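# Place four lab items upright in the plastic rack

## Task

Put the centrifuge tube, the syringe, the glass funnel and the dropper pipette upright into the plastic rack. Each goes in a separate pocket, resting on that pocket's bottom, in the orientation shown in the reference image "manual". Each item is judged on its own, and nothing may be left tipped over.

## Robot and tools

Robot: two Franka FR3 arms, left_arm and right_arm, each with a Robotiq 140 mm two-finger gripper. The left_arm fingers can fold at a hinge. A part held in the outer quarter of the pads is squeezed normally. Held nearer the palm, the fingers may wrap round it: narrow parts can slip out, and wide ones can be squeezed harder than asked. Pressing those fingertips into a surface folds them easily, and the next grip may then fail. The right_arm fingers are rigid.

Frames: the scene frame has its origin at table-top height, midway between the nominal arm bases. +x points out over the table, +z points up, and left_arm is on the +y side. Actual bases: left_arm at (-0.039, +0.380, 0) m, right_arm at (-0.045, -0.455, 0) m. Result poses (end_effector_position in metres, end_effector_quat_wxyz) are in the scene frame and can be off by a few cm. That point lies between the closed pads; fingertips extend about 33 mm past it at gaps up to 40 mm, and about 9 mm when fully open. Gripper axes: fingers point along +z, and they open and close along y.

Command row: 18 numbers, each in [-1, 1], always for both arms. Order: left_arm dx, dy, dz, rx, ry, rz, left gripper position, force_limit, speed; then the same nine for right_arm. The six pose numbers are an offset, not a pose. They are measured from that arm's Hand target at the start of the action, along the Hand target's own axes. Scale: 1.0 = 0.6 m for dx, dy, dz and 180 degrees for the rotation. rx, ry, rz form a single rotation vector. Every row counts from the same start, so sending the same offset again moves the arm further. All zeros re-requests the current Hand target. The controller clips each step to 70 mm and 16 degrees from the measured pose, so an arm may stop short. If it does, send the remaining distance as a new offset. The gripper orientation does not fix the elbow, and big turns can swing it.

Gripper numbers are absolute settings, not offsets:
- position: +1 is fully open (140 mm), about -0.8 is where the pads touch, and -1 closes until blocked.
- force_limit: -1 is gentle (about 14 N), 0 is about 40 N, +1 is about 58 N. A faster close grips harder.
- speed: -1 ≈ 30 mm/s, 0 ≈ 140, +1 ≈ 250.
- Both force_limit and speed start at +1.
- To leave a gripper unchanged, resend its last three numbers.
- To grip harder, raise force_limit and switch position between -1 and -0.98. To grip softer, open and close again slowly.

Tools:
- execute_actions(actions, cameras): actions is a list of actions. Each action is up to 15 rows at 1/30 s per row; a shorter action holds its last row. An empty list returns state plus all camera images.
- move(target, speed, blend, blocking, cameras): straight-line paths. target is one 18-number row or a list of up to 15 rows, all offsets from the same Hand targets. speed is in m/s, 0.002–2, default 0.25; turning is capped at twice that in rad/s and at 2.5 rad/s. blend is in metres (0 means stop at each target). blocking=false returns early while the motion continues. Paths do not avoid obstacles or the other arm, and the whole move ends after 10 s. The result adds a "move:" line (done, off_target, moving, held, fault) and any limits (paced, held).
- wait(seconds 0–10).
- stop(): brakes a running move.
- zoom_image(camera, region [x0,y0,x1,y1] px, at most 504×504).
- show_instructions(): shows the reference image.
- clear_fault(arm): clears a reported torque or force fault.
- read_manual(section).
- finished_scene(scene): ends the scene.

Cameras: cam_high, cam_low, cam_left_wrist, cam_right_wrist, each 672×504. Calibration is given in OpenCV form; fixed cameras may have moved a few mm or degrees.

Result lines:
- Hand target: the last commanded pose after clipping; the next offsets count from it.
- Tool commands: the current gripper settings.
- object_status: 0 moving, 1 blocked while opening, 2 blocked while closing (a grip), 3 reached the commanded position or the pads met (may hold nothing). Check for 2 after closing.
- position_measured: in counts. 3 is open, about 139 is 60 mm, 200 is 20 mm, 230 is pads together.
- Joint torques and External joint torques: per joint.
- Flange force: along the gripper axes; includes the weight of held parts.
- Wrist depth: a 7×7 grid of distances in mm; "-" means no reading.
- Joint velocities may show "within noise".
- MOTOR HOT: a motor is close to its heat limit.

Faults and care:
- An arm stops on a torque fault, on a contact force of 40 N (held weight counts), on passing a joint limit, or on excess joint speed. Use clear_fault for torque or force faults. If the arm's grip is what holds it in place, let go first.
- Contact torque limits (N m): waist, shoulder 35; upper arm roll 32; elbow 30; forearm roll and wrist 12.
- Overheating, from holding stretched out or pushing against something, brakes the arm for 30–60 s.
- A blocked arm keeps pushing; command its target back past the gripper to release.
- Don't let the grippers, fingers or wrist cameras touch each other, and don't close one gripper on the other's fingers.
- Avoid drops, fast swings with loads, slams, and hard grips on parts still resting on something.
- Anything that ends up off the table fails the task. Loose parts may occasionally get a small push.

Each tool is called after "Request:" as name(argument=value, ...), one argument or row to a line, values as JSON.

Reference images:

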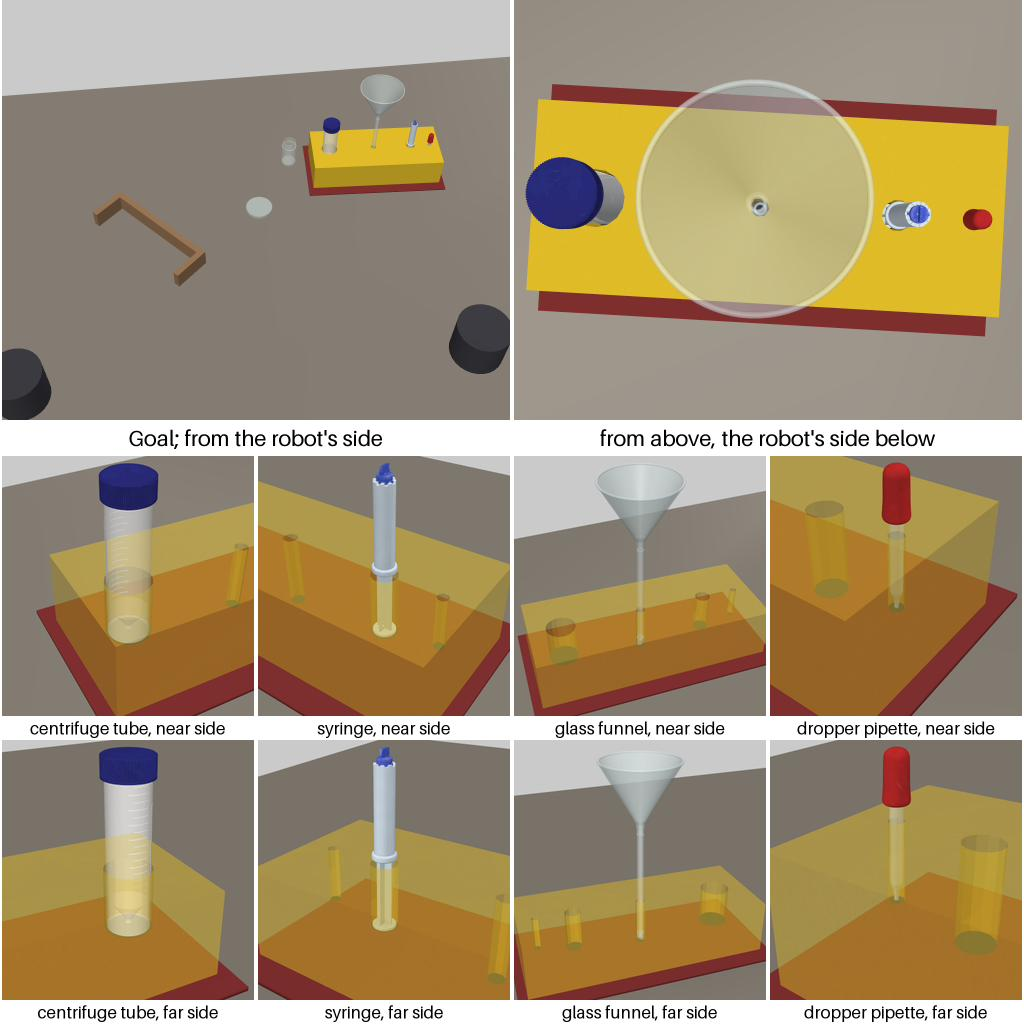

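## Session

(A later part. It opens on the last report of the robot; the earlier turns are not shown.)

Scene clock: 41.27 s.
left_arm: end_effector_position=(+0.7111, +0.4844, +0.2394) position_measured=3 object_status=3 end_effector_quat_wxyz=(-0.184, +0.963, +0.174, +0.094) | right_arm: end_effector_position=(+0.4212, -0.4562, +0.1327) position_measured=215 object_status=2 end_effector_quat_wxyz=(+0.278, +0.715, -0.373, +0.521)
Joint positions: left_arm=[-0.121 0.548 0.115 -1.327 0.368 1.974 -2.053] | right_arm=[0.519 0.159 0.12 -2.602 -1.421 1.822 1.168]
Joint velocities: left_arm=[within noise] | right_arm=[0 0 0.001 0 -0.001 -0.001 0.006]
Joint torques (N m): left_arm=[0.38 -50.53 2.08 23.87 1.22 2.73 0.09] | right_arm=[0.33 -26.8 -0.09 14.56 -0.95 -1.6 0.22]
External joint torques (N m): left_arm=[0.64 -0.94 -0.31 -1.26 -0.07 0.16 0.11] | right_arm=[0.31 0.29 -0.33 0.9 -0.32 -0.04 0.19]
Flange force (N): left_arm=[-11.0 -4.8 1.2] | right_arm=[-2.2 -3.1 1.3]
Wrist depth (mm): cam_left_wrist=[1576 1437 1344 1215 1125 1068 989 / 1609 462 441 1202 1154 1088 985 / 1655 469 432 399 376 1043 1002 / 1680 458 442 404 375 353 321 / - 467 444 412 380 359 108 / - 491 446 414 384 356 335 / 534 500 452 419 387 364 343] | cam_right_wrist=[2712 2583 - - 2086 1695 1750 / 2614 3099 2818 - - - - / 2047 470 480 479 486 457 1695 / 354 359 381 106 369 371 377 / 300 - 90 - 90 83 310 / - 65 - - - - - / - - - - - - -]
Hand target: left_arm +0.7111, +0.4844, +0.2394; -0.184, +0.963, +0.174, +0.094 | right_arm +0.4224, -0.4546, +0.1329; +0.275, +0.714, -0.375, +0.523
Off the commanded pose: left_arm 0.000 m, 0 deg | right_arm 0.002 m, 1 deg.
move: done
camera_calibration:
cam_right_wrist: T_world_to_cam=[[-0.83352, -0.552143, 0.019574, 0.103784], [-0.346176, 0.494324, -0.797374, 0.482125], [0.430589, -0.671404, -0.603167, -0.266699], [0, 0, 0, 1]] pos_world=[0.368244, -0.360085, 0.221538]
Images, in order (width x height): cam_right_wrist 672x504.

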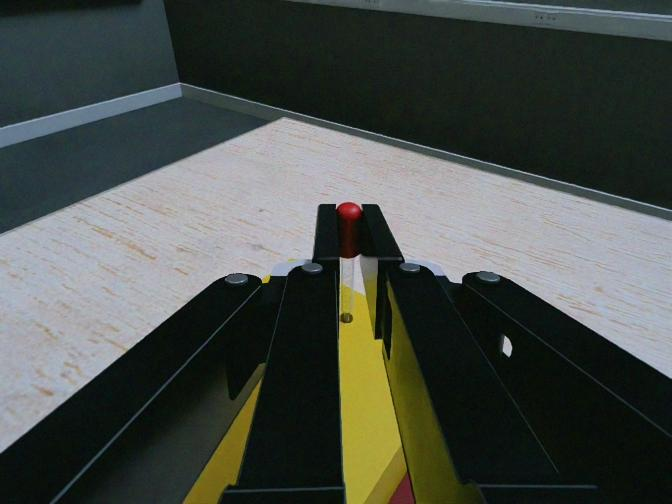

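Request:
move(
  target=[0,0,0,0,0,0,1,1,1, -0.0065,0,0.0010,0,0,0,-1,-0.4,-1],
  speed=0.05,
  cameras=["cam_right_wrist"],
)

Request:
zoom_image(
  camera="cam_right_wrist",
  region=[310, 270, 390, 370],
)

Scene clock: 42.37 s.
left_arm: end_effector_position=(+0.7111, +0.4844, +0.2394) position_measured=3 object_status=3 end_effector_quat_wxyz=(-0.184, +0.963, +0.174, +0.094) | right_arm: end_effector_position=(+0.4210, -0.4558, +0.1288) position_measured=215 object_status=2 end_effector_quat_wxyz=(+0.278, +0.715, -0.374, +0.521)
Joint positions: left_arm=[-0.121 0.548 0.115 -1.327 0.368 1.974 -2.053] | right_arm=[0.52 0.172 0.12 -2.598 -1.424 1.822 1.177]
Joint velocities: left_arm=[within noise] | right_arm=[-0.001 0 0.001 0 0.001 0 0.006]
Joint torques (N m): left_arm=[0.39 -50.55 2.08 23.83 1.22 2.73 0.11] | right_arm=[0.48 -26.81 0.07 14.42 -0.88 -1.46 0.17]
External joint torques (N m): left_arm=[0.46 -0.83 -0.46 -1.35 -0.08 0.16 0.13] | right_arm=[0.48 0.37 -0.16 1.02 -0.27 0.1 0.14]
Flange force (N): left_arm=[-11.2 -4.6 1.2] | right_arm=[-2.5 -3.6 0.9]
Wrist depth (mm): cam_left_wrist=[1576 1428 1328 1209 1137 1053 972 / 1609 462 438 1209 1166 1038 998 / 1644 470 433 399 379 1043 993 / 1692 461 438 404 377 353 321 / - 469 445 411 379 358 107 / - 491 450 414 383 359 336 / 536 494 458 419 389 362 344] | cam_right_wrist=[2284 - - - - 1631 1572 / 2170 2308 2333 590 - - - / 2127 464 468 471 476 457 457 / 351 352 369 106 363 366 375 / 294 - 90 - 90 83 309 / - 65 - - - - - / - - - - - - -]
Hand target: left_arm +0.7111, +0.4844, +0.2394; -0.184, +0.963, +0.174, +0.094 | right_arm +0.4220, -0.4541, +0.1290; +0.275, +0.714, -0.375, +0.523
Off the commanded pose: left_arm 0.000 m, 0 deg | right_arm 0.002 m, 1 deg.
move: done
camera_calibration:
cam_right_wrist: T_world_to_cam=[[-0.833584, -0.552053, 0.0193822, 0.104012], [-0.34612, 0.494642, -0.797201, 0.478804], [0.43051, -0.671243, -0.603402, -0.268559], [0, 0, 0, 1]] pos_world=[0.368044, -0.359685, 0.217638]
Images, in order (width x height): cam_right_wrist 672x504.

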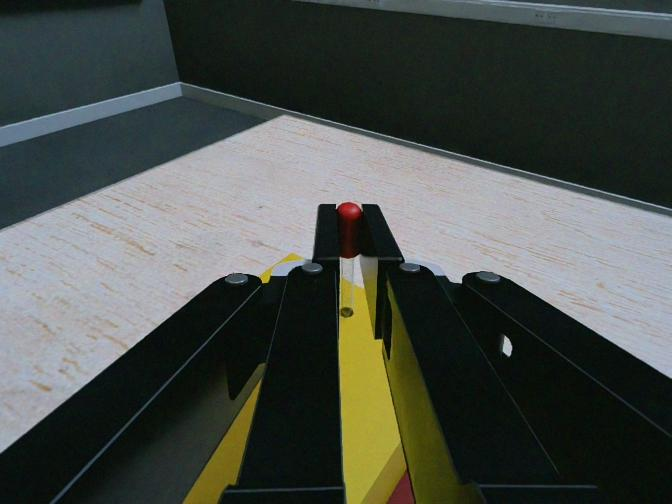

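Scaled by 5.040 from the camera's 672x504 image, which has a finer 960x720 frame.

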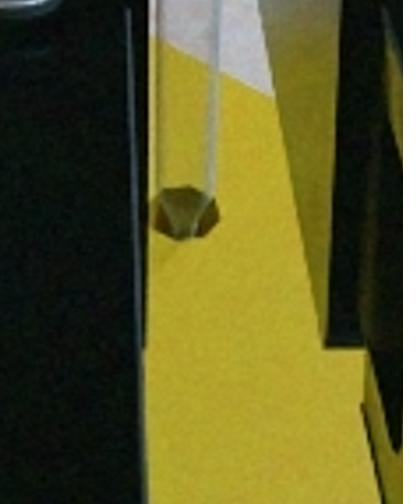

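Request:
move(
  target=[0,0,0,0,0,0,1,1,1, -0.0063,0,0.0020,0,0,0,-1,-0.4,-1],
  speed=0.05,
  cameras=["cam_right_wrist"],
)

Request:
zoom_image(
  camera="cam_right_wrist",
  region=[310, 270, 390, 370],
)

Scene clock: 43.50 s.
left_arm: end_effector_position=(+0.7111, +0.4844, +0.2394) position_measured=3 object_status=3 end_effector_quat_wxyz=(-0.184, +0.963, +0.174, +0.094) | right_arm: end_effector_position=(+0.4211, -0.4557, +0.1251) position_measured=215 object_status=2 end_effector_quat_wxyz=(+0.278, +0.715, -0.373, +0.521)
Joint positions: left_arm=[-0.121 0.548 0.115 -1.327 0.368 1.974 -2.053] | right_arm=[0.52 0.184 0.12 -2.594 -1.427 1.821 1.187]
Joint velocities: left_arm=[within noise] | right_arm=[0 0.002 0 0 -0.001 0.001 0.007]
Joint torques (N m): left_arm=[0.38 -50.55 2.09 23.85 1.22 2.74 0.14] | right_arm=[0.28 -26.84 0.19 14.14 -0.79 -1.35 0.19]
External joint torques (N m): left_arm=[0.35 -0.87 -0.51 -1.31 -0.08 0.18 0.17] | right_arm=[0.33 0.62 -0.01 0.94 -0.2 0.24 0.16]
Flange force (N): left_arm=[-11.1 -4.5 1.1] | right_arm=[-3.2 -3.7 1.1]
Wrist depth (mm): cam_left_wrist=[1576 1455 1321 1209 1125 1043 998 / 1587 463 435 1209 1142 1068 998 / 1668 470 430 400 377 1048 993 / 1705 459 436 404 376 354 321 / - 466 445 409 380 356 108 / - 487 450 412 383 357 335 / 539 498 453 418 389 363 342] | cam_right_wrist=[2746 3013 - - - 1550 1339 / 2781 2781 2237 613 - - - / 2106 452 462 465 471 450 418 / 348 348 365 110 357 360 364 / 289 - 90 - 90 83 291 / - 65 - - - - - / - - - - - - -]
Hand target: left_arm +0.7111, +0.4844, +0.2394; -0.184, +0.963, +0.174, +0.094 | right_arm +0.4220, -0.4541, +0.1251; +0.275, +0.714, -0.375, +0.523
Off the commanded pose: left_arm 0.000 m, 0 deg | right_arm 0.002 m, 0 deg.
move: done
camera_calibration:
cam_right_wrist: T_world_to_cam=[[-0.833357, -0.552405, 0.0190791, 0.10405], [-0.345797, 0.494119, -0.797666, 0.47555], [0.431207, -0.671338, -0.602798, -0.271076], [0, 0, 0, 1]] pos_world=[0.368045, -0.359484, 0.21394]
Images, in order (width x height): cam_right_wrist 672x504.

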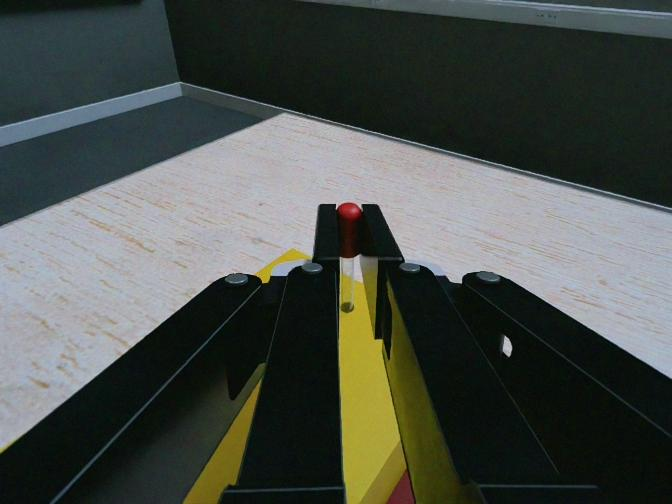

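Scaled by 5.040 from the camera's 672x504 image, which has a finer 960x720 frame.

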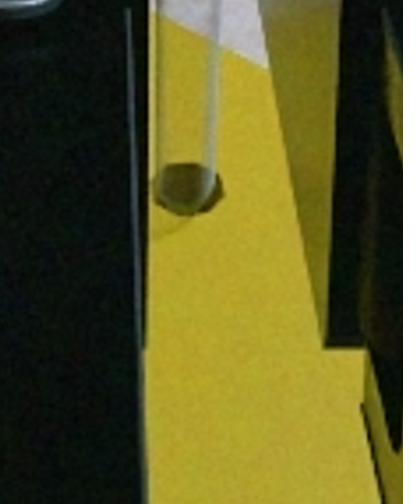

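Request:
move(
  target=[0,0,0,0,0,0,1,1,1, -0.0159,-0.0002,0.0051,0,0,0,-1,-0.4,-1],
  speed=0.05,
  cameras=["cam_right_wrist"],
)

Request:
zoom_image(
  camera="cam_right_wrist",
  region=[310, 190, 390, 350],
)

Scene clock: 44.80 s.
left_arm: end_effector_position=(+0.7111, +0.4844, +0.2394) position_measured=3 object_status=3 end_effector_quat_wxyz=(-0.184, +0.963, +0.174, +0.094) | right_arm: end_effector_position=(+0.4210, -0.4561, +0.1155) position_measured=215 object_status=2 end_effector_quat_wxyz=(+0.279, +0.715, -0.373, +0.522)
Joint positions: left_arm=[-0.121 0.548 0.115 -1.327 0.368 1.974 -2.053] | right_arm=[0.52 0.217 0.119 -2.585 -1.436 1.82 1.209]
Joint velocities: left_arm=[within noise] | right_arm=[0 0.001 0 -0.001 0 -0.001 0.007]
Joint torques (N m): left_arm=[0.42 -50.54 2.04 23.86 1.23 2.72 0.09] | right_arm=[0.78 -27.76 0.3 13.86 -0.81 -1.13 0.16]
External joint torques (N m): left_arm=[0.43 -0.85 -0.53 -1.31 -0.07 0.15 0.11] | right_arm=[0.89 0.37 0.12 1.01 -0.24 0.49 0.13]
Flange force (N): left_arm=[-11.0 -4.4 1.1] | right_arm=[-2.7 -3.4 0.4]
Wrist depth (mm): cam_left_wrist=[1576 1428 1291 1202 1125 1058 993 / 1632 468 438 1235 1154 1073 998 / 1598 471 434 400 377 1048 1002 / 1692 460 438 405 376 354 320 / - 464 444 409 378 360 108 / - 490 451 412 383 358 335 / 535 502 454 422 389 361 343] | cam_right_wrist=[- - - - - 1695 1517 / 2494 2893 2465 562 - - 1695 / 2260 432 443 443 452 430 434 / 330 332 350 111 341 345 350 / 275 - 85 112 90 83 291 / - 65 - - - - - / - - - - - - -]
Hand target: left_arm +0.7111, +0.4844, +0.2394; -0.184, +0.963, +0.174, +0.094 | right_arm +0.4222, -0.4541, +0.1150; +0.275, +0.714, -0.375, +0.523
Off the commanded pose: left_arm 0.000 m, 0 deg | right_arm 0.002 m, 1 deg.
move: done
camera_calibration:
cam_right_wrist: T_world_to_cam=[[-0.833735, -0.551799, 0.0200954, 0.104276], [-0.345408, 0.492806, -0.798646, 0.467338], [0.430789, -0.6728, -0.601465, -0.277824], [0, 0, 0, 1]] pos_world=[0.368045, -0.359688, 0.204041]
Images, in order (width x height): cam_right_wrist 672x504.

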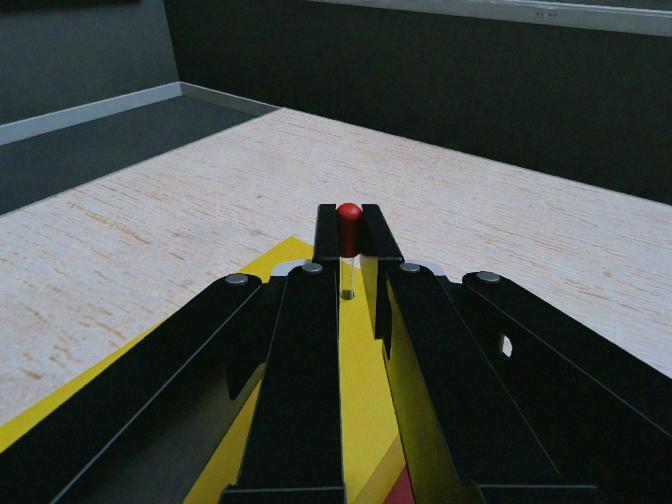

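Scaled by 3.150 from the camera's 672x504 image, which has a finer 960x720 frame.

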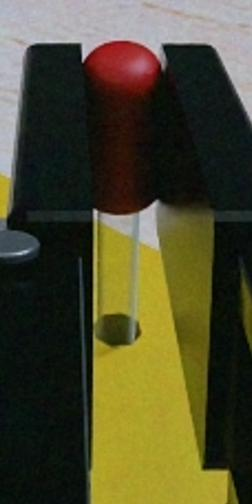

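Request:
move(
  target=[
    [0,0,0,0,0,0,1,1,1, -0.0127,-0.0002,0.0041,0,0,0,-1,-0.4,-1],
  ],
  speed=0.05,
  cameras=["cam_right_wrist"],
)

Request:
zoom_image(
  camera="cam_right_wrist",
  region=[310, 190, 390, 350],
)

Scene clock: 45.97 s.
left_arm: end_effector_position=(+0.7111, +0.4844, +0.2394) position_measured=3 object_status=3 end_effector_quat_wxyz=(-0.184, +0.963, +0.174, +0.094) | right_arm: end_effector_position=(+0.4212, -0.4567, +0.1079) position_measured=215 object_status=2 end_effector_quat_wxyz=(+0.280, +0.714, -0.373, +0.522)
Joint positions: left_arm=[-0.121 0.548 0.115 -1.327 0.368 1.974 -2.053] | right_arm=[0.52 0.243 0.117 -2.577 -1.443 1.819 1.227]
Joint velocities: left_arm=[within noise] | right_arm=[0 0 0 0.001 0 -0.001 0.007]
Joint torques (N m): left_arm=[0.39 -50.54 2.05 23.84 1.21 2.71 0.11] | right_arm=[1.07 -28.08 0.71 13.53 -0.8 -1 0.23]
External joint torques (N m): left_arm=[0.32 -1.07 -0.56 -1.2 -0.09 0.17 0.14] | right_arm=[1.2 0.38 0.53 1.17 -0.27 0.64 0.2]
Flange force (N): left_arm=[-11.2 -4.5 0.8] | right_arm=[-3.3 -3.6 -0.3]
Wrist depth (mm): cam_left_wrist=[1587 1446 1328 1222 1137 1053 976 / 1632 464 435 1209 1160 1078 985 / 1632 470 435 398 377 1034 998 / 1668 458 437 407 374 353 321 / - 466 443 408 381 359 108 / - 491 451 414 381 358 336 / 535 500 453 419 389 361 344] | cam_right_wrist=[2358 - - - - 1507 1476 / 2438 3616 608 555 - - - / 1920 414 423 429 437 419 415 / 316 319 324 111 330 331 336 / 267 - 90 162 90 83 278 / - 65 - - - - - / - - - - - - -]
Hand target: left_arm +0.7111, +0.4844, +0.2394; -0.184, +0.963, +0.174, +0.094 | right_arm +0.4223, -0.4541, +0.1070; +0.275, +0.714, -0.375, +0.523
Off the commanded pose: left_arm 0.000 m, 0 deg | right_arm 0.003 m, 1 deg.
move: done
camera_calibration:
cam_right_wrist: T_world_to_cam=[[-0.834343, -0.550876, 0.0201899, 0.104857], [-0.344363, 0.492264, -0.799431, 0.461082], [0.430448, -0.673952, -0.600419, -0.283375], [0, 0, 0, 1]] pos_world=[0.368245, -0.360192, 0.196343]
Images, in order (width x height): cam_right_wrist 672x504.

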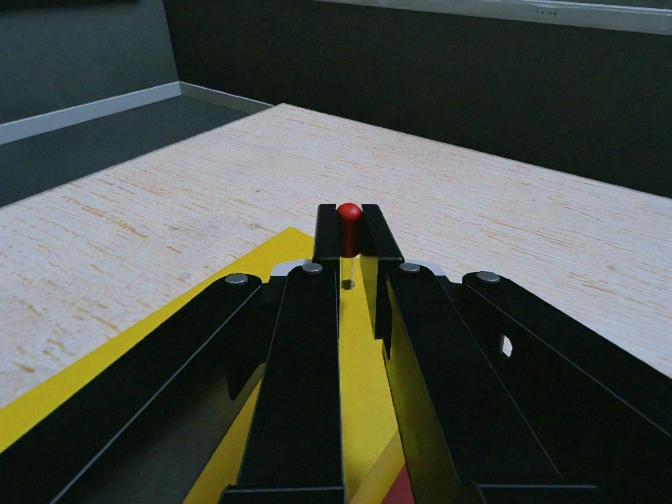

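Scaled by 3.150 from the camera's 672x504 image, which has a finer 960x720 frame.

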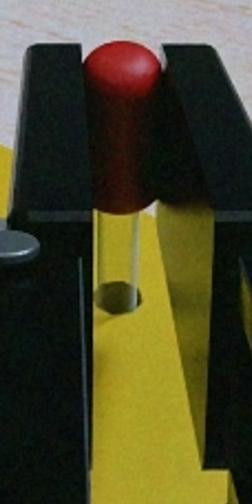

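Request:
move(
  target=[
    [0,0,0,0,0,0,1,1,1, -0.0079,-0.0001,0.0026,0,0,0,-1,-0.4,-1],
  ],
  speed=0.04,
)

Scene clock: 47.17 s.
left_arm: end_effector_position=(+0.7111, +0.4844, +0.2394) position_measured=3 object_status=3 end_effector_quat_wxyz=(-0.184, +0.963, +0.174, +0.094) | right_arm: end_effector_position=(+0.4215, -0.4573, +0.1037) position_measured=215 object_status=2 end_effector_quat_wxyz=(+0.280, +0.713, -0.374, +0.523)
Joint positions: left_arm=[-0.121 0.548 0.115 -1.327 0.368 1.974 -2.053] | right_arm=[0.52 0.258 0.116 -2.571 -1.447 1.817 1.239]
Joint velocities: left_arm=[within noise] | right_arm=[-0.001 0.001 0 0 0.002 0 0.004]
Joint torques (N m): left_arm=[0.39 -50.55 2.05 23.82 1.23 2.73 0.16] | right_arm=[1.1 -28.05 1.01 13.22 -0.76 -0.71 0.28]
External joint torques (N m): left_arm=[0.51 -0.72 -0.45 -1.42 -0.08 0.15 0.19] | right_arm=[1.22 0.71 0.81 1.06 -0.25 0.94 0.25]
Flange force (N): left_arm=[-11.0 -4.6 1.4] | right_arm=[-4.4 -3.7 -0.1]
Wrist depth (mm): cam_left_wrist=[1587 1455 1344 1202 1137 1053 989 / 1598 464 435 1196 1120 1058 985 / 1655 469 435 402 377 1043 998 / 1668 458 441 407 374 353 321 / - 468 444 410 380 358 107 / - 493 451 412 383 358 336 / 534 499 455 416 387 361 344] | cam_right_wrist=[2465 - - 2237 - 1903 1409 / 2712 2712 553 556 - - - / 2066 409 416 426 430 410 414 / 309 313 317 111 323 325 330 / 261 - - 156 90 83 273 / - 65 - - - - - / - - - - - - -]
Hand target: left_arm +0.7111, +0.4844, +0.2394; -0.184, +0.963, +0.174, +0.094 | right_arm +0.4224, -0.4541, +0.1020; +0.275, +0.714, -0.375, +0.523
Off the commanded pose: left_arm 0.000 m, 0 deg | right_arm 0.004 m, 1 deg.
move: off_target (right_arm)

Request:
move(
  target=[
    [0,0,0,0,0,0,1,1,1, -0.0063,-0.0001,0.0021,0,0,0,-1,-0.4,-1],
  ],
  speed=0.04,
  cameras=["cam_right_wrist","cam_low"],
)

Request:
zoom_image(
  camera="cam_right_wrist",
  region=[310, 190, 390, 350],
)

Request:
zoom_image(
  camera="cam_low",
  region=[80, 160, 240, 300],
)

Scene clock: 48.20 s.
left_arm: end_effector_position=(+0.7111, +0.4844, +0.2394) position_measured=3 object_status=3 end_effector_quat_wxyz=(-0.184, +0.963, +0.174, +0.094) | right_arm: end_effector_position=(+0.4218, -0.4580, +0.1007) position_measured=215 object_status=2 end_effector_quat_wxyz=(+0.281, +0.712, -0.374, +0.524)
Joint positions: left_arm=[-0.121 0.548 0.115 -1.327 0.368 1.974 -2.053] | right_arm=[0.52 0.271 0.115 -2.567 -1.451 1.814 1.248]
Joint velocities: left_arm=[within noise] | right_arm=[0.001 0.001 0 0.001 0 0.001 0.006]
Joint torques (N m): left_arm=[0.39 -50.53 2.03 23.83 1.21 2.73 0.16] | right_arm=[1.01 -28.1 1.36 13.03 -0.75 -0.33 0.17]
External joint torques (N m): left_arm=[0.49 -0.89 -0.48 -1.33 -0.09 0.16 0.18] | right_arm=[1.06 0.98 1.08 0.97 -0.24 1.33 0.14]
Flange force (N): left_arm=[-11.2 -4.7 1.2] | right_arm=[-4.8 -3.9 0.3]
Wrist depth (mm): cam_left_wrist=[1587 1437 1344 1202 1120 1053 972 / 1609 465 439 1215 1120 1068 1006 / 1609 473 432 399 376 1058 993 / 1680 459 438 408 374 355 320 / - 467 444 411 381 360 108 / - 492 452 415 383 359 335 / 536 500 456 418 387 360 343] | cam_right_wrist=[- - - 2494 - 2106 1507 / 3238 2893 551 575 - - - / 2047 406 412 419 420 397 402 / 306 309 310 124 318 322 324 / 258 - 90 - 90 83 270 / - 65 - - - - - / - - - - - - -]
Hand target: left_arm +0.7111, +0.4844, +0.2394; -0.184, +0.963, +0.174, +0.094 | right_arm +0.4225, -0.4541, +0.0981; +0.275, +0.714, -0.375, +0.523
Off the commanded pose: left_arm 0.000 m, 0 deg | right_arm 0.005 m, 1 deg.
move: off_target (right_arm)
camera_calibration:
cam_right_wrist: T_world_to_cam=[[-0.835668, -0.548909, 0.0189369, 0.106338], [-0.340188, 0.490223, -0.802467, 0.453769], [0.431198, -0.677038, -0.596396, -0.29086], [0, 0, 0, 1]] pos_world=[0.368649, -0.361002, 0.188654]
Images, in order (width x height): cam_low 672x504, cam_right_wrist 672x504.

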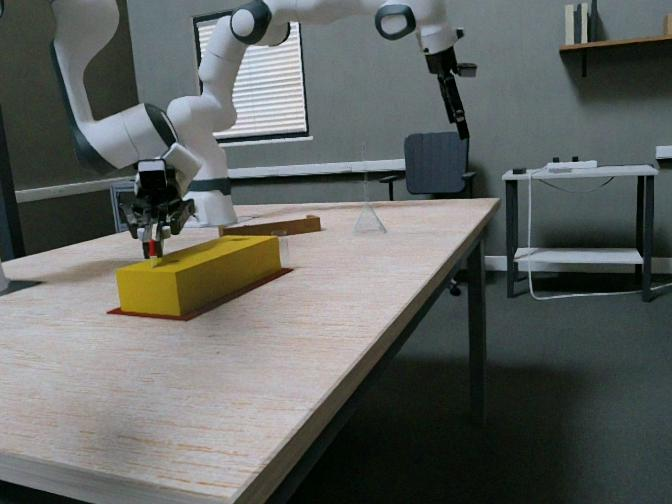

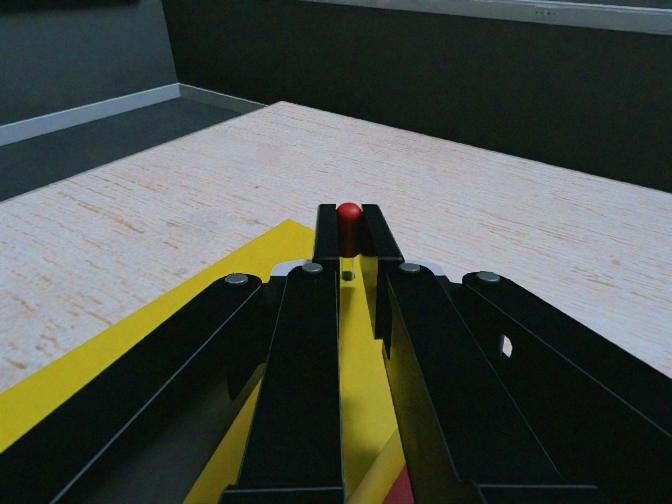

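Scaled by 3.150 from the camera's 672x504 image, which has a finer 960x720 frame.

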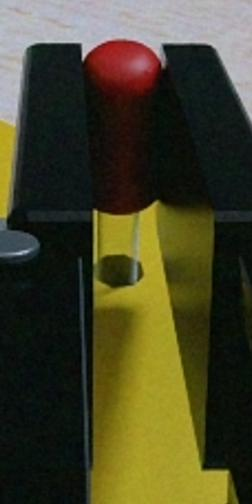

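Scaled by 3.150 from the camera's 672x504 image, which has a finer 960x720 frame.

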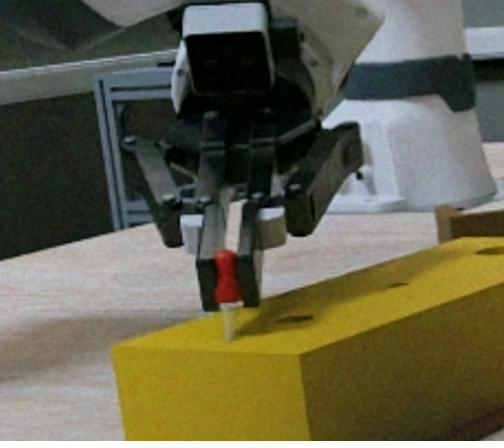

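Request:
move(
  target=[
    [0,0,0,0,0,0,1,1,1, -0.0038,0,0.0047,0,0,0,-1,-0.4,-1],
  ],
  speed=0.04,
  cameras=["cam_right_wrist"],
)

Request:
zoom_image(
  camera="cam_right_wrist",
  region=[310, 190, 390, 350],
)

Scene clock: 50.00 s.
left_arm: end_effector_position=(+0.7111, +0.4844, +0.2394) position_measured=3 object_status=3 end_effector_quat_wxyz=(-0.184, +0.963, +0.174, +0.094) | right_arm: end_effector_position=(+0.4223, -0.4588, +0.0975) position_measured=215 object_status=2 end_effector_quat_wxyz=(+0.281, +0.713, -0.373, +0.524)
Joint positions: left_arm=[-0.121 0.548 0.115 -1.327 0.368 1.974 -2.053] | right_arm=[0.518 0.281 0.114 -2.564 -1.457 1.815 1.254]
Joint velocities: left_arm=[within noise] | right_arm=[-0.001 0.001 -0.001 0.001 -0.002 0.003 0.006]
Joint torques (N m): left_arm=[0.4 -50.54 2.04 23.84 1.23 2.71 0.12] | right_arm=[-0.16 -28.79 0.49 13.1 -1 -0.84 0.16]
External joint torques (N m): left_arm=[0.37 -1.11 -0.54 -1.2 -0.07 0.17 0.14] | right_arm=[-0.13 0.44 0.18 1.2 -0.5 0.83 0.13]
Flange force (N): left_arm=[-11.3 -4.7 0.8] | right_arm=[-2.7 -3.7 2.8]
Wrist depth (mm): cam_left_wrist=[1576 1446 1313 1215 1120 1058 968 / 1598 465 437 1215 1131 1063 993 / 1644 470 434 401 376 1048 1002 / 1668 459 441 407 376 354 321 / - 464 443 412 382 358 108 / - 490 448 415 383 358 334 / 531 499 455 418 389 360 343] | cam_right_wrist=[2494 - - - - 1572 2086 / 2781 2818 544 561 2028 1528 1607 / 370 397 406 409 418 420 397 / 302 305 208 139 313 318 321 / 253 - 90 149 90 83 265 / - 65 - - - - - / - - - - - - -]
Hand target: left_arm +0.7111, +0.4844, +0.2394; -0.184, +0.963, +0.174, +0.094 | right_arm +0.4236, -0.4557, +0.0950; +0.275, +0.714, -0.375, +0.523
Off the commanded pose: left_arm 0.000 m, 0 deg | right_arm 0.004 m, 1 deg.
move: off_target (right_arm)
camera_calibration:
cam_right_wrist: T_world_to_cam=[[-0.834809, -0.550164, 0.020343, 0.105351], [-0.341618, 0.488681, -0.8028, 0.451633], [0.43173, -0.677134, -0.595901, -0.293967], [0, 0, 0, 1]] pos_world=[0.369148, -0.361799, 0.185252]
Images, in order (width x height): cam_right_wrist 672x504.

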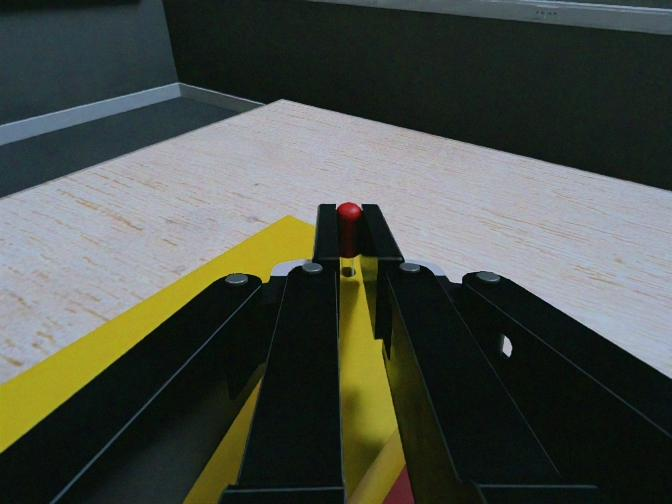

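Scaled by 3.150 from the camera's 672x504 image, which has a finer 960x720 frame.

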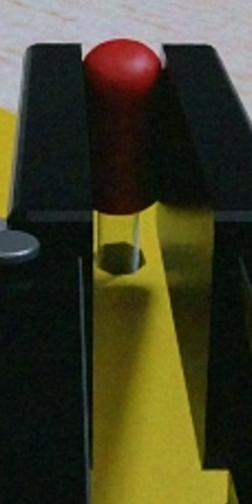

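Request:
move(
  target=[
    [0,0,0,0,0,0,1,1,1, -0.0032,0,0.0011,0,0,0,-1,-0.4,-1],
  ],
  speed=0.04,
)

Scene clock: 50.83 s.
left_arm: end_effector_position=(+0.7111, +0.4844, +0.2394) position_measured=3 object_status=3 end_effector_quat_wxyz=(-0.184, +0.963, +0.174, +0.094) | right_arm: end_effector_position=(+0.4224, -0.4591, +0.0954) position_measured=215 object_status=2 end_effector_quat_wxyz=(+0.281, +0.712, -0.373, +0.524)
Joint positions: left_arm=[-0.121 0.548 0.115 -1.327 0.368 1.974 -2.053] | right_arm=[0.517 0.288 0.114 -2.562 -1.459 1.815 1.259]
Joint velocities: left_arm=[within noise] | right_arm=[0.001 0.002 0.001 0 0 0 0.004]
Joint torques (N m): left_arm=[0.44 -50.56 2.08 23.85 1.23 2.74 0.1] | right_arm=[0.23 -28.45 0.69 13.1 -0.95 -0.83 0.24]
External joint torques (N m): left_arm=[0.46 -0.69 -0.49 -1.41 -0.08 0.16 0.13] | right_arm=[0.14 0.85 0.25 1.31 -0.46 0.82 0.21]
Flange force (N): left_arm=[-11.0 -4.4 1.4] | right_arm=[-4.4 -4.6 2.6]
Wrist depth (mm): cam_left_wrist=[1587 1437 1328 1209 1125 1053 998 / 1554 463 436 1215 1137 1063 1006 / 1632 473 434 400 376 1034 1006 / 1632 457 441 404 375 356 321 / - 466 446 412 380 357 107 / - 488 453 414 384 356 337 / 534 496 456 418 390 361 341] | cam_right_wrist=[2438 2583 - - - 1750 1382 / 2523 2932 530 544 - - - / 420 397 399 409 409 416 395 / 298 301 203 139 309 313 317 / 249 - 90 112 90 83 262 / - 65 - - - - - / - - - - - - -]
Hand target: left_arm +0.7111, +0.4844, +0.2394; -0.184, +0.963, +0.174, +0.094 | right_arm +0.4236, -0.4558, +0.0930; +0.275, +0.714, -0.375, +0.523
Off the commanded pose: left_arm 0.000 m, 0 deg | right_arm 0.004 m, 1 deg.
move: off_target (right_arm)

Request:
wait(
  seconds=0.1,
  cameras=["cam_right_wrist","cam_low"],
)

Request:
zoom_image(
  camera="cam_low",
  region=[100, 200, 220, 290],
)

Request:
zoom_image(
  camera="cam_right_wrist",
  region=[310, 190, 390, 310],
)

Scene clock: 51.07 s.
left_arm: end_effector_position=(+0.7111, +0.4844, +0.2394) position_measured=3 object_status=3 end_effector_quat_wxyz=(-0.184, +0.963, +0.174, +0.094) | right_arm: end_effector_position=(+0.4224, -0.4591, +0.0954) position_measured=215 object_status=2 end_effector_quat_wxyz=(+0.281, +0.712, -0.373, +0.524)
Joint positions: left_arm=[-0.121 0.548 0.115 -1.327 0.368 1.974 -2.053] | right_arm=[0.517 0.288 0.114 -2.562 -1.459 1.815 1.26]
Joint torques (N m): left_arm=[0.4 -50.59 2.02 23.92 1.23 2.72 0.16] | right_arm=[0.25 -28.74 0.7 13.11 -0.98 -0.81 0.3]
External joint torques (N m): left_arm=[0.55 -0.84 -0.46 -1.28 -0.07 0.15 0.19] | right_arm=[0.16 0.65 0.27 1.25 -0.48 0.84 0.27]
Flange force (N): left_arm=[-10.5 -4.6 1.2] | right_arm=[-3.9 -4.1 2.5]
Wrist depth (mm): cam_left_wrist=[1587 1437 1305 1228 1125 1043 985 / 1620 464 438 1215 1131 1053 993 / 1644 469 432 399 376 1043 1006 / 1668 459 439 406 376 354 320 / - 463 444 409 380 357 107 / - 490 448 415 383 359 335 / 535 498 456 418 389 360 344] | cam_right_wrist=[- - - - 1937 1722 1446 / 2746 2855 540 527 1937 - - / 416 395 401 403 414 415 395 / 296 302 204 124 309 313 315 / 251 - 90 112 90 83 261 / - 65 - - - - - / - - - - - - -]
Hand target: left_arm +0.7111, +0.4844, +0.2394; -0.184, +0.963, +0.174, +0.094 | right_arm +0.4236, -0.4558, +0.0930; +0.275, +0.714, -0.375, +0.523
Tool commands: left_gripper/position=+1.0 left_gripper/force_limit=+1.0 left_gripper/speed=+1.0 right_gripper/position=-1.0 right_gripper/force_limit=-0.4 right_gripper/speed=-1.0
Off the commanded pose: left_arm 0.000 m, 0 deg | right_arm 0.004 m, 1 deg.
wait: 0.10 s; at rest by 0.03 s
camera_calibration:
cam_right_wrist: T_world_to_cam=[[-0.835221, -0.549578, 0.0192193, 0.105797], [-0.340621, 0.489589, -0.80267, 0.450113], [0.43172, -0.676954, -0.596113, -0.295254], [0, 0, 0, 1]] pos_world=[0.369149, -0.3621, 0.183254]
Images, in order (width x height): cam_low 672x504, cam_right_wrist 672x504.

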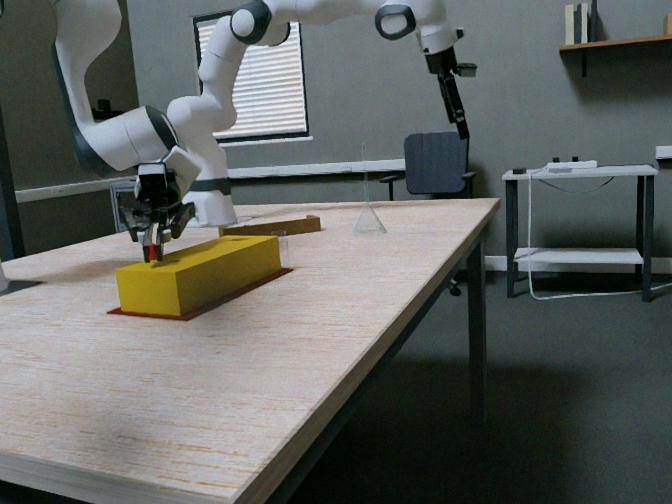

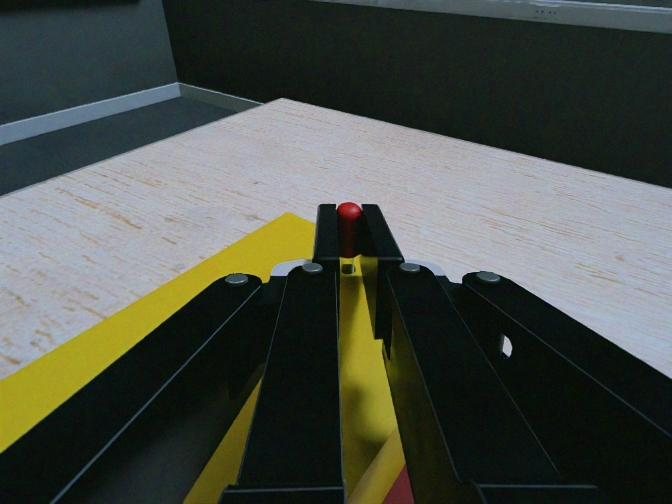

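Scaled by 4.200 from the camera's 672x504 image, which has a finer 960x720 frame.

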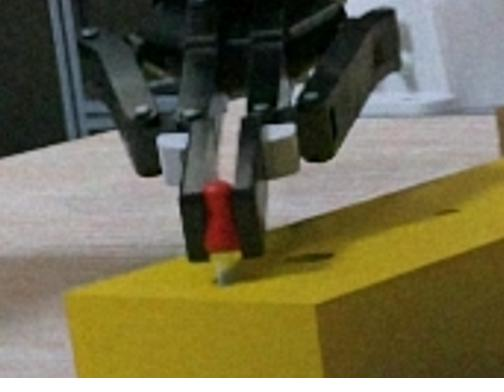

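Scaled by 4.200 from the camera's 672x504 image, which has a finer 960x720 frame.

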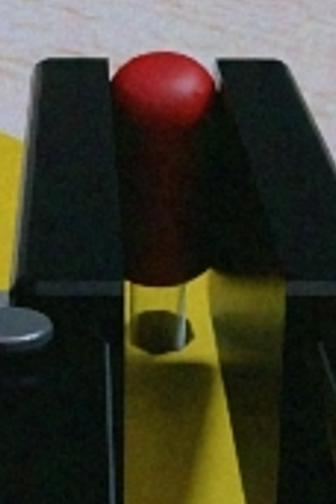

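Request:
move(
  target=[
    [0,0,0,0,0,0,1,1,1, -0.0053,0,0.0030,0,0,0,-1,-0.4,-1],
  ],
  speed=0.04,
)

Request:
move(
  target=[
    [0,0,0,0,0,0,1,1,1, -0.0032,0,0.0018,0,0,0,-1,-0.4,-1],
  ],
  speed=0.04,
  cameras=["cam_low"],
)

Request:
zoom_image(
  camera="cam_low",
  region=[100, 200, 220, 290],
)

Scene clock: 51.97 s.
left_arm: end_effector_position=(+0.7111, +0.4844, +0.2394) position_measured=3 object_status=3 end_effector_quat_wxyz=(-0.184, +0.963, +0.174, +0.094) | right_arm: end_effector_position=(+0.4226, -0.4596, +0.0917) position_measured=215 object_status=2 end_effector_quat_wxyz=(+0.281, +0.713, -0.373, +0.524)
Joint positions: left_arm=[-0.121 0.548 0.115 -1.327 0.368 1.974 -2.053] | right_arm=[0.515 0.3 0.114 -2.558 -1.464 1.815 1.266]
Joint velocities: left_arm=[within noise] | right_arm=[0 0 0 0 -0.002 0.001 0.006]
Joint torques (N m): left_arm=[0.38 -50.58 2.07 23.86 1.22 2.71 0.13] | right_arm=[0.45 -29.14 0.49 13.01 -0.95 -0.88 0.22]
External joint torques (N m): left_arm=[0.58 -0.92 -0.36 -1.31 -0.08 0.14 0.15] | right_arm=[0.49 0.35 0.17 1.39 -0.48 0.79 0.19]
Flange force (N): left_arm=[-11.1 -4.8 1.2] | right_arm=[-3.1 -4.0 1.9]
Wrist depth (mm): cam_left_wrist=[1587 1419 1321 1202 1131 1063 993 / 1632 463 438 1202 1125 1058 993 / 1598 467 434 399 376 1034 1006 / 1655 461 440 405 374 354 320 / - 468 444 410 379 359 107 / - 490 449 415 385 358 335 / 534 499 453 418 391 361 343] | cam_right_wrist=[2411 - - - - 2086 1736 / 2583 2746 537 530 - - - / 381 389 390 401 404 406 394 / 292 297 188 124 301 308 310 / 245 - 90 - 90 83 258 / - 65 - - - - - / - - - - - - -]
Hand target: left_arm +0.7111, +0.4844, +0.2394; -0.184, +0.963, +0.174, +0.094 | right_arm +0.4240, -0.4564, +0.0894; +0.275, +0.714, -0.375, +0.523
Off the commanded pose: left_arm 0.000 m, 0 deg | right_arm 0.004 m, 1 deg.
move: off_target (right_arm)

Scene clock: 52.67 s.
left_arm: end_effector_position=(+0.7111, +0.4844, +0.2394) position_measured=3 object_status=3 end_effector_quat_wxyz=(-0.184, +0.963, +0.174, +0.094) | right_arm: end_effector_position=(+0.4230, -0.4598, +0.0899) position_measured=215 object_status=2 end_effector_quat_wxyz=(+0.281, +0.712, -0.373, +0.524)
Joint positions: left_arm=[-0.121 0.548 0.115 -1.327 0.368 1.974 -2.053] | right_arm=[0.514 0.306 0.114 -2.555 -1.467 1.815 1.271]
Joint torques (N m): left_arm=[0.41 -50.47 2.06 23.93 1.22 2.72 0.14] | right_arm=[-0.03 -28.7 0.49 12.89 -1.08 -0.61 0.13]
External joint torques (N m): left_arm=[0.42 -0.72 -0.51 -1.25 -0.08 0.16 0.17] | right_arm=[-0.02 0.94 0.13 1.33 -0.61 1.07 0.1]
Flange force (N): left_arm=[-10.1 -4.2 1.2] | right_arm=[-4.3 -4.8 3.7]
Wrist depth (mm): cam_left_wrist=[1598 1437 1321 1222 1131 1063 981 / 1587 466 435 1202 1148 1058 998 / 1644 470 435 400 378 1034 1002 / 1680 460 439 405 376 354 320 / - 466 442 409 380 357 108 / - 490 450 411 385 358 334 / 538 499 455 417 387 360 343] | cam_right_wrist=[3144 - - - - 1722 1669 / 2552 2932 527 524 - - - / 379 382 387 397 397 401 385 / 289 292 186 139 300 303 305 / 243 - 90 - 90 83 254 / - 65 - - - - - / - - - - - - -]
Hand target: left_arm +0.7111, +0.4844, +0.2394; -0.184, +0.963, +0.174, +0.094 | right_arm +0.4243, -0.4568, +0.0873; +0.275, +0.714, -0.375, +0.523
Off the commanded pose: left_arm 0.000 m, 0 deg | right_arm 0.004 m, 1 deg.
move: off_target (right_arm)
Images, in order (width x height): cam_low 672x504.

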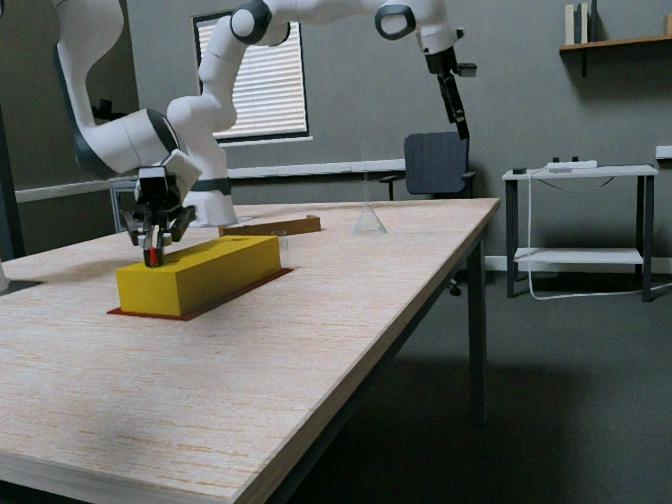

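Scaled by 4.200 from the camera's 672x504 image, which has a finer 960x720 frame.

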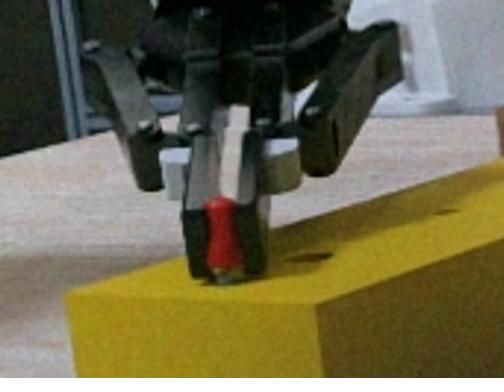

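Request:
execute_actions(
  actions=[
    [[0,0,0,0,0,0,1,1,1, 0,0,0,0,0,0,-0.5,-0.4,-1]],
    [[0,0,0,0,0,0,1,1,1, 0,0,0,0,0,0,-0.5,-0.4,-1]],
  ],
  cameras=["cam_right_wrist","cam_low"],
)

Request:
zoom_image(
  camera="cam_low",
  region=[100, 200, 220, 290],
)

Request:
zoom_image(
  camera="cam_right_wrist",
  region=[290, 190, 410, 310],
)

Scene clock: 54.20 s.
left_arm: end_effector_position=(+0.7111, +0.4844, +0.2394) position_measured=3 object_status=3 end_effector_quat_wxyz=(-0.184, +0.963, +0.174, +0.094) | right_arm: end_effector_position=(+0.4233, -0.4586, +0.0883) position_measured=192 object_status=3 end_effector_quat_wxyz=(+0.279, +0.714, -0.373, +0.523)
Joint positions: left_arm=[-0.121 0.548 0.115 -1.327 0.368 1.974 -2.053] | right_arm=[0.514 0.307 0.114 -2.555 -1.468 1.821 1.273]
Joint torques (N m): left_arm=[0.38 -50.54 2.06 23.9 1.24 2.71 0.1] | right_arm=[-0.16 -29.42 -0.19 12.52 -0.78 -1.5 0.17]
External joint torques (N m): left_arm=[0.51 -0.79 -0.43 -1.31 -0.06 0.14 0.12] | right_arm=[-0.22 0.35 -0.62 0.89 -0.31 0.16 0.15]
External joint torques at the end of the 1st action: left_arm=[0.33 -0.78 -0.65 -1.36 -0.07 0.19 0.15] | right_arm=[-0.19 0.3 -0.49 0.89 -0.29 0.25 0.15]
Flange force (N): left_arm=[-10.7 -4.5 1.2] | right_arm=[-2.1 -2.9 2.7]
Flange force at the end of the 1st action (N): left_arm=[-11.2 -4.4 1.3] | right_arm=[-2.0 -2.8 2.5]
Wrist depth (mm): cam_left_wrist=[1598 1464 1305 1196 1125 1048 998 / 1587 467 438 1215 1148 1058 993 / 1632 471 431 402 375 1053 989 / 1644 458 438 406 376 354 320 / - 466 443 412 381 359 107 / - 489 448 414 384 359 334 / 538 498 453 421 387 363 343] | cam_right_wrist=[- - - - - - 1496 / 2781 3190 510 527 495 - - / 373 377 385 388 391 397 380 / 287 300 191 172 133 300 303 / 243 - - 148 90 83 251 / - 67 - 128 - 74 - / - - - 107 - - -]
Hand target: left_arm +0.7111, +0.4844, +0.2394; -0.184, +0.963, +0.174, +0.094 | right_arm +0.4243, -0.4568, +0.0873; +0.275, +0.714, -0.375, +0.523
Off the commanded pose: left_arm 0.000 m, 0 deg | right_arm 0.002 m, 0 deg.
camera_calibration:
cam_right_wrist: T_world_to_cam=[[-0.833719, -0.55189, 0.0181662, 0.105391], [-0.343227, 0.492167, -0.799979, 0.446499], [0.43256, -0.673193, -0.599752, -0.297835], [0, 0, 0, 1]] pos_world=[0.369948, -0.362089, 0.176648]
Images, in order (width x height): cam_low 672x504, cam_right_wrist 672x504.

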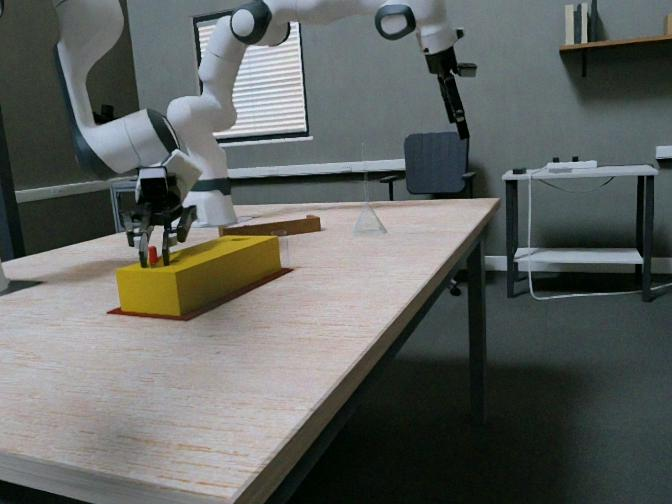

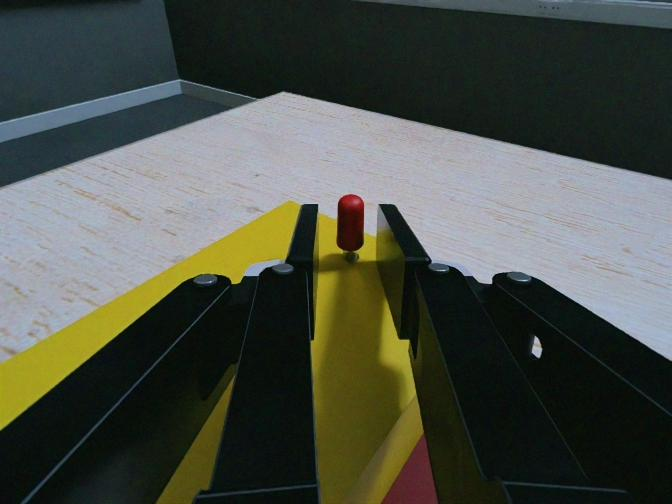

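Scaled by 4.200 from the camera's 672x504 image, which has a finer 960x720 frame.

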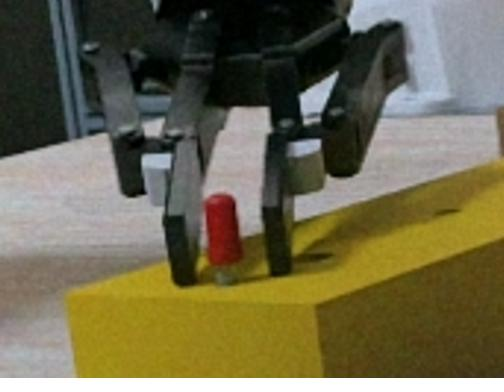

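Scaled by 4.200 from the camera's 672x504 image, which has a finer 960x720 frame.

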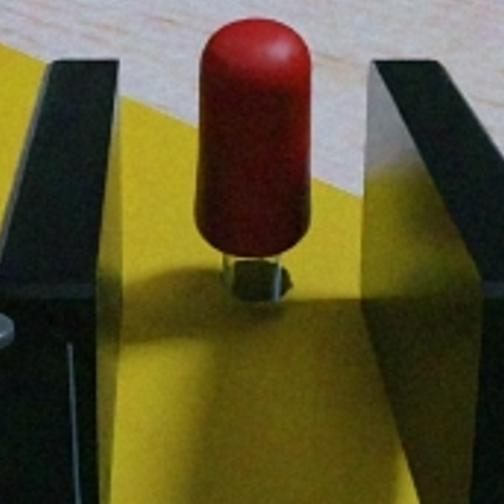

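Request:
move(
  target=[
    [0,0,0,0,0,0,1,1,1, 0,0,-0.1667,0,0,0,-0.5,-0.4,-1],
    [0,0,0,0,0,0,1,1,1, 0.2238,-0.0637,-0.4637,0,-0.4861,0,-0.325,-0.4,-1],
  ],
  speed=[0.2,0.4],
  blend=0.03,
)

Request:
move(
  target=[0,0,0,0,0,0,1,1,1, -0.2367,-0.0002,0.3157,-0.1893,0,-0.7062,-0.325,-0.4,-1],
  speed=0.5,
  cameras=["cam_high","cam_right_wrist"],
)

Scene clock: 59.97 s.
left_arm: end_effector_position=(+0.7111, +0.4844, +0.2394) position_measured=3 object_status=3 end_effector_quat_wxyz=(-0.184, +0.963, +0.174, +0.094) | right_arm: end_effector_position=(+0.3284, -0.2491, +0.2984) position_measured=170 object_status=0 end_effector_quat_wxyz=(-0.061, +0.876, -0.465, -0.116)
Joint positions: left_arm=[-0.121 0.548 0.115 -1.327 0.368 1.974 -2.053] | right_arm=[1.064 -0.471 -0.632 -2.268 -0.01 1.85 -0.099]
Joint torques (N m): left_arm=[0.41 -50.5 2.06 23.84 1.23 2.73 0.14] | right_arm=[0.08 -12.69 6.65 24.93 1.15 2.17 -0.34]
External joint torques (N m): left_arm=[0.39 -0.9 -0.53 -1.29 -0.07 0.17 0.17] | right_arm=[0.14 -0.94 -0.9 0.97 0.01 -0.25 -0.34]
Flange force (N): left_arm=[-11.0 -4.5 1.1] | right_arm=[1.8 -0.9 -3.0]
Wrist depth (mm): cam_left_wrist=[1576 1437 1328 1215 1114 1043 985 / 1609 464 437 1215 1120 1068 989 / 1598 464 434 400 380 1048 1011 / 1705 457 438 403 376 354 322 / - 466 443 411 379 358 108 / - 492 451 415 383 357 336 / 536 496 454 418 385 362 344] | cam_right_wrist=[356 359 316 363 366 368 374 / 394 394 399 400 403 409 411 / 434 439 446 451 454 456 457 / 494 486 473 501 124 508 525 / - 90 92 593 - 89 564 / - 71 - 687 - - 74 / - - - 726 - - -]
Hand target: left_arm +0.7111, +0.4844, +0.2394; -0.184, +0.963, +0.174, +0.094 | right_arm +0.3281, -0.2498, +0.2990; -0.060, +0.878, -0.461, -0.116
Off the commanded pose: left_arm 0.000 m, 0 deg | right_arm 0.001 m, 0 deg.
move: done

Scene clock: 64.23 s.
left_arm: end_effector_position=(+0.7111, +0.4844, +0.2394) position_measured=3 object_status=3 end_effector_quat_wxyz=(-0.184, +0.963, +0.174, +0.094) | right_arm: end_effector_position=(+0.2224, -0.0958, +0.1527) position_measured=170 object_status=3 end_effector_quat_wxyz=(+0.081, +0.782, +0.610, -0.101)
Joint positions: left_arm=[-0.121 0.548 0.115 -1.327 0.368 1.974 -2.053] | right_arm=[1.889 0.003 -0.905 -2.219 -0.095 1.975 -1.861]
Joint velocities: left_arm=[within noise] | right_arm=[-0.001 -0.001 0 0.001 -0.001 0 -0.006]
Joint torques (N m): left_arm=[0.38 -50.48 2.06 23.85 1.23 2.72 0.14] | right_arm=[-0.47 -19.41 -1.2 23.56 0.89 1.66 -0.33]
External joint torques (N m): left_arm=[0.52 -0.84 -0.43 -1.29 -0.07 0.16 0.17] | right_arm=[-0.52 0.34 -1.19 0.88 0.27 -0.25 -0.32]
Flange force (N): left_arm=[-10.7 -4.6 1.2] | right_arm=[5.8 4.2 -1.5]
Wrist depth (mm): cam_left_wrist=[1620 1446 1291 1202 1120 1043 1006 / 1598 462 439 1209 1142 1063 1011 / 1644 469 434 402 376 1048 1002 / 1655 457 436 404 375 355 320 / - 466 446 412 380 356 107 / - 493 446 417 386 357 335 / 536 498 455 420 388 361 344] | cam_right_wrist=[232 233 233 234 236 236 237 / 257 258 258 259 260 261 263 / 286 287 289 288 289 292 292 / 324 320 311 319 125 322 302 / 353 - 92 381 - 90 277 / - 71 - 447 - - 74 / - - - 544 - - -]
Hand target: left_arm +0.7111, +0.4844, +0.2394; -0.184, +0.963, +0.174, +0.094 | right_arm +0.2224, -0.0966, +0.1528; +0.081, +0.780, +0.612, -0.103
Off the commanded pose: left_arm 0.000 m, 0 deg | right_arm 0.001 m, 0 deg.
move: done; limits=paced
camera_calibration:
cam_right_wrist: T_world_to_cam=[[0.972233, -0.233047, 0.0212632, -0.234611], [-0.203963, -0.799328, 0.56522, -0.112542], [-0.114726, -0.553863, -0.824666, 0.239297], [0, 0, 0, 1]] pos_world=[0.232595, -0.0120957, 0.26594]
Images, in order (width x height): cam_high 672x504, cam_right_wrist 672x504.

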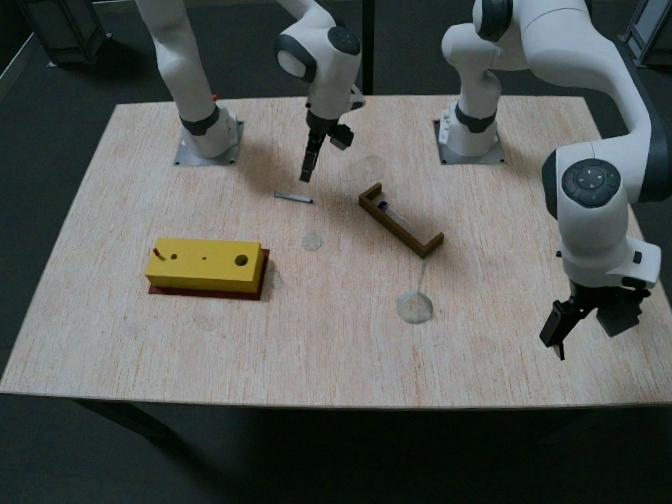

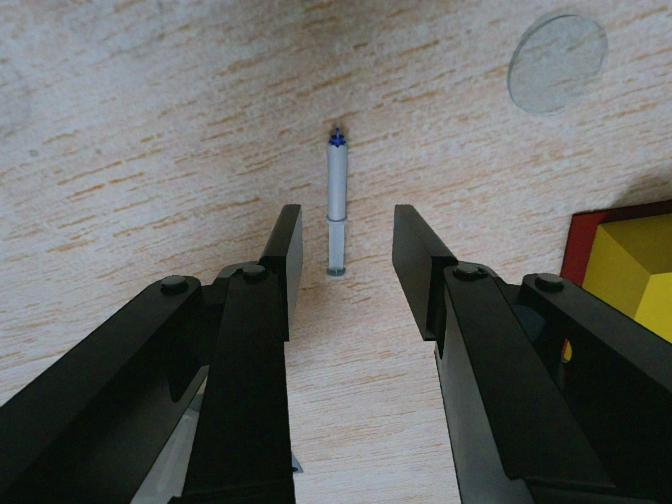

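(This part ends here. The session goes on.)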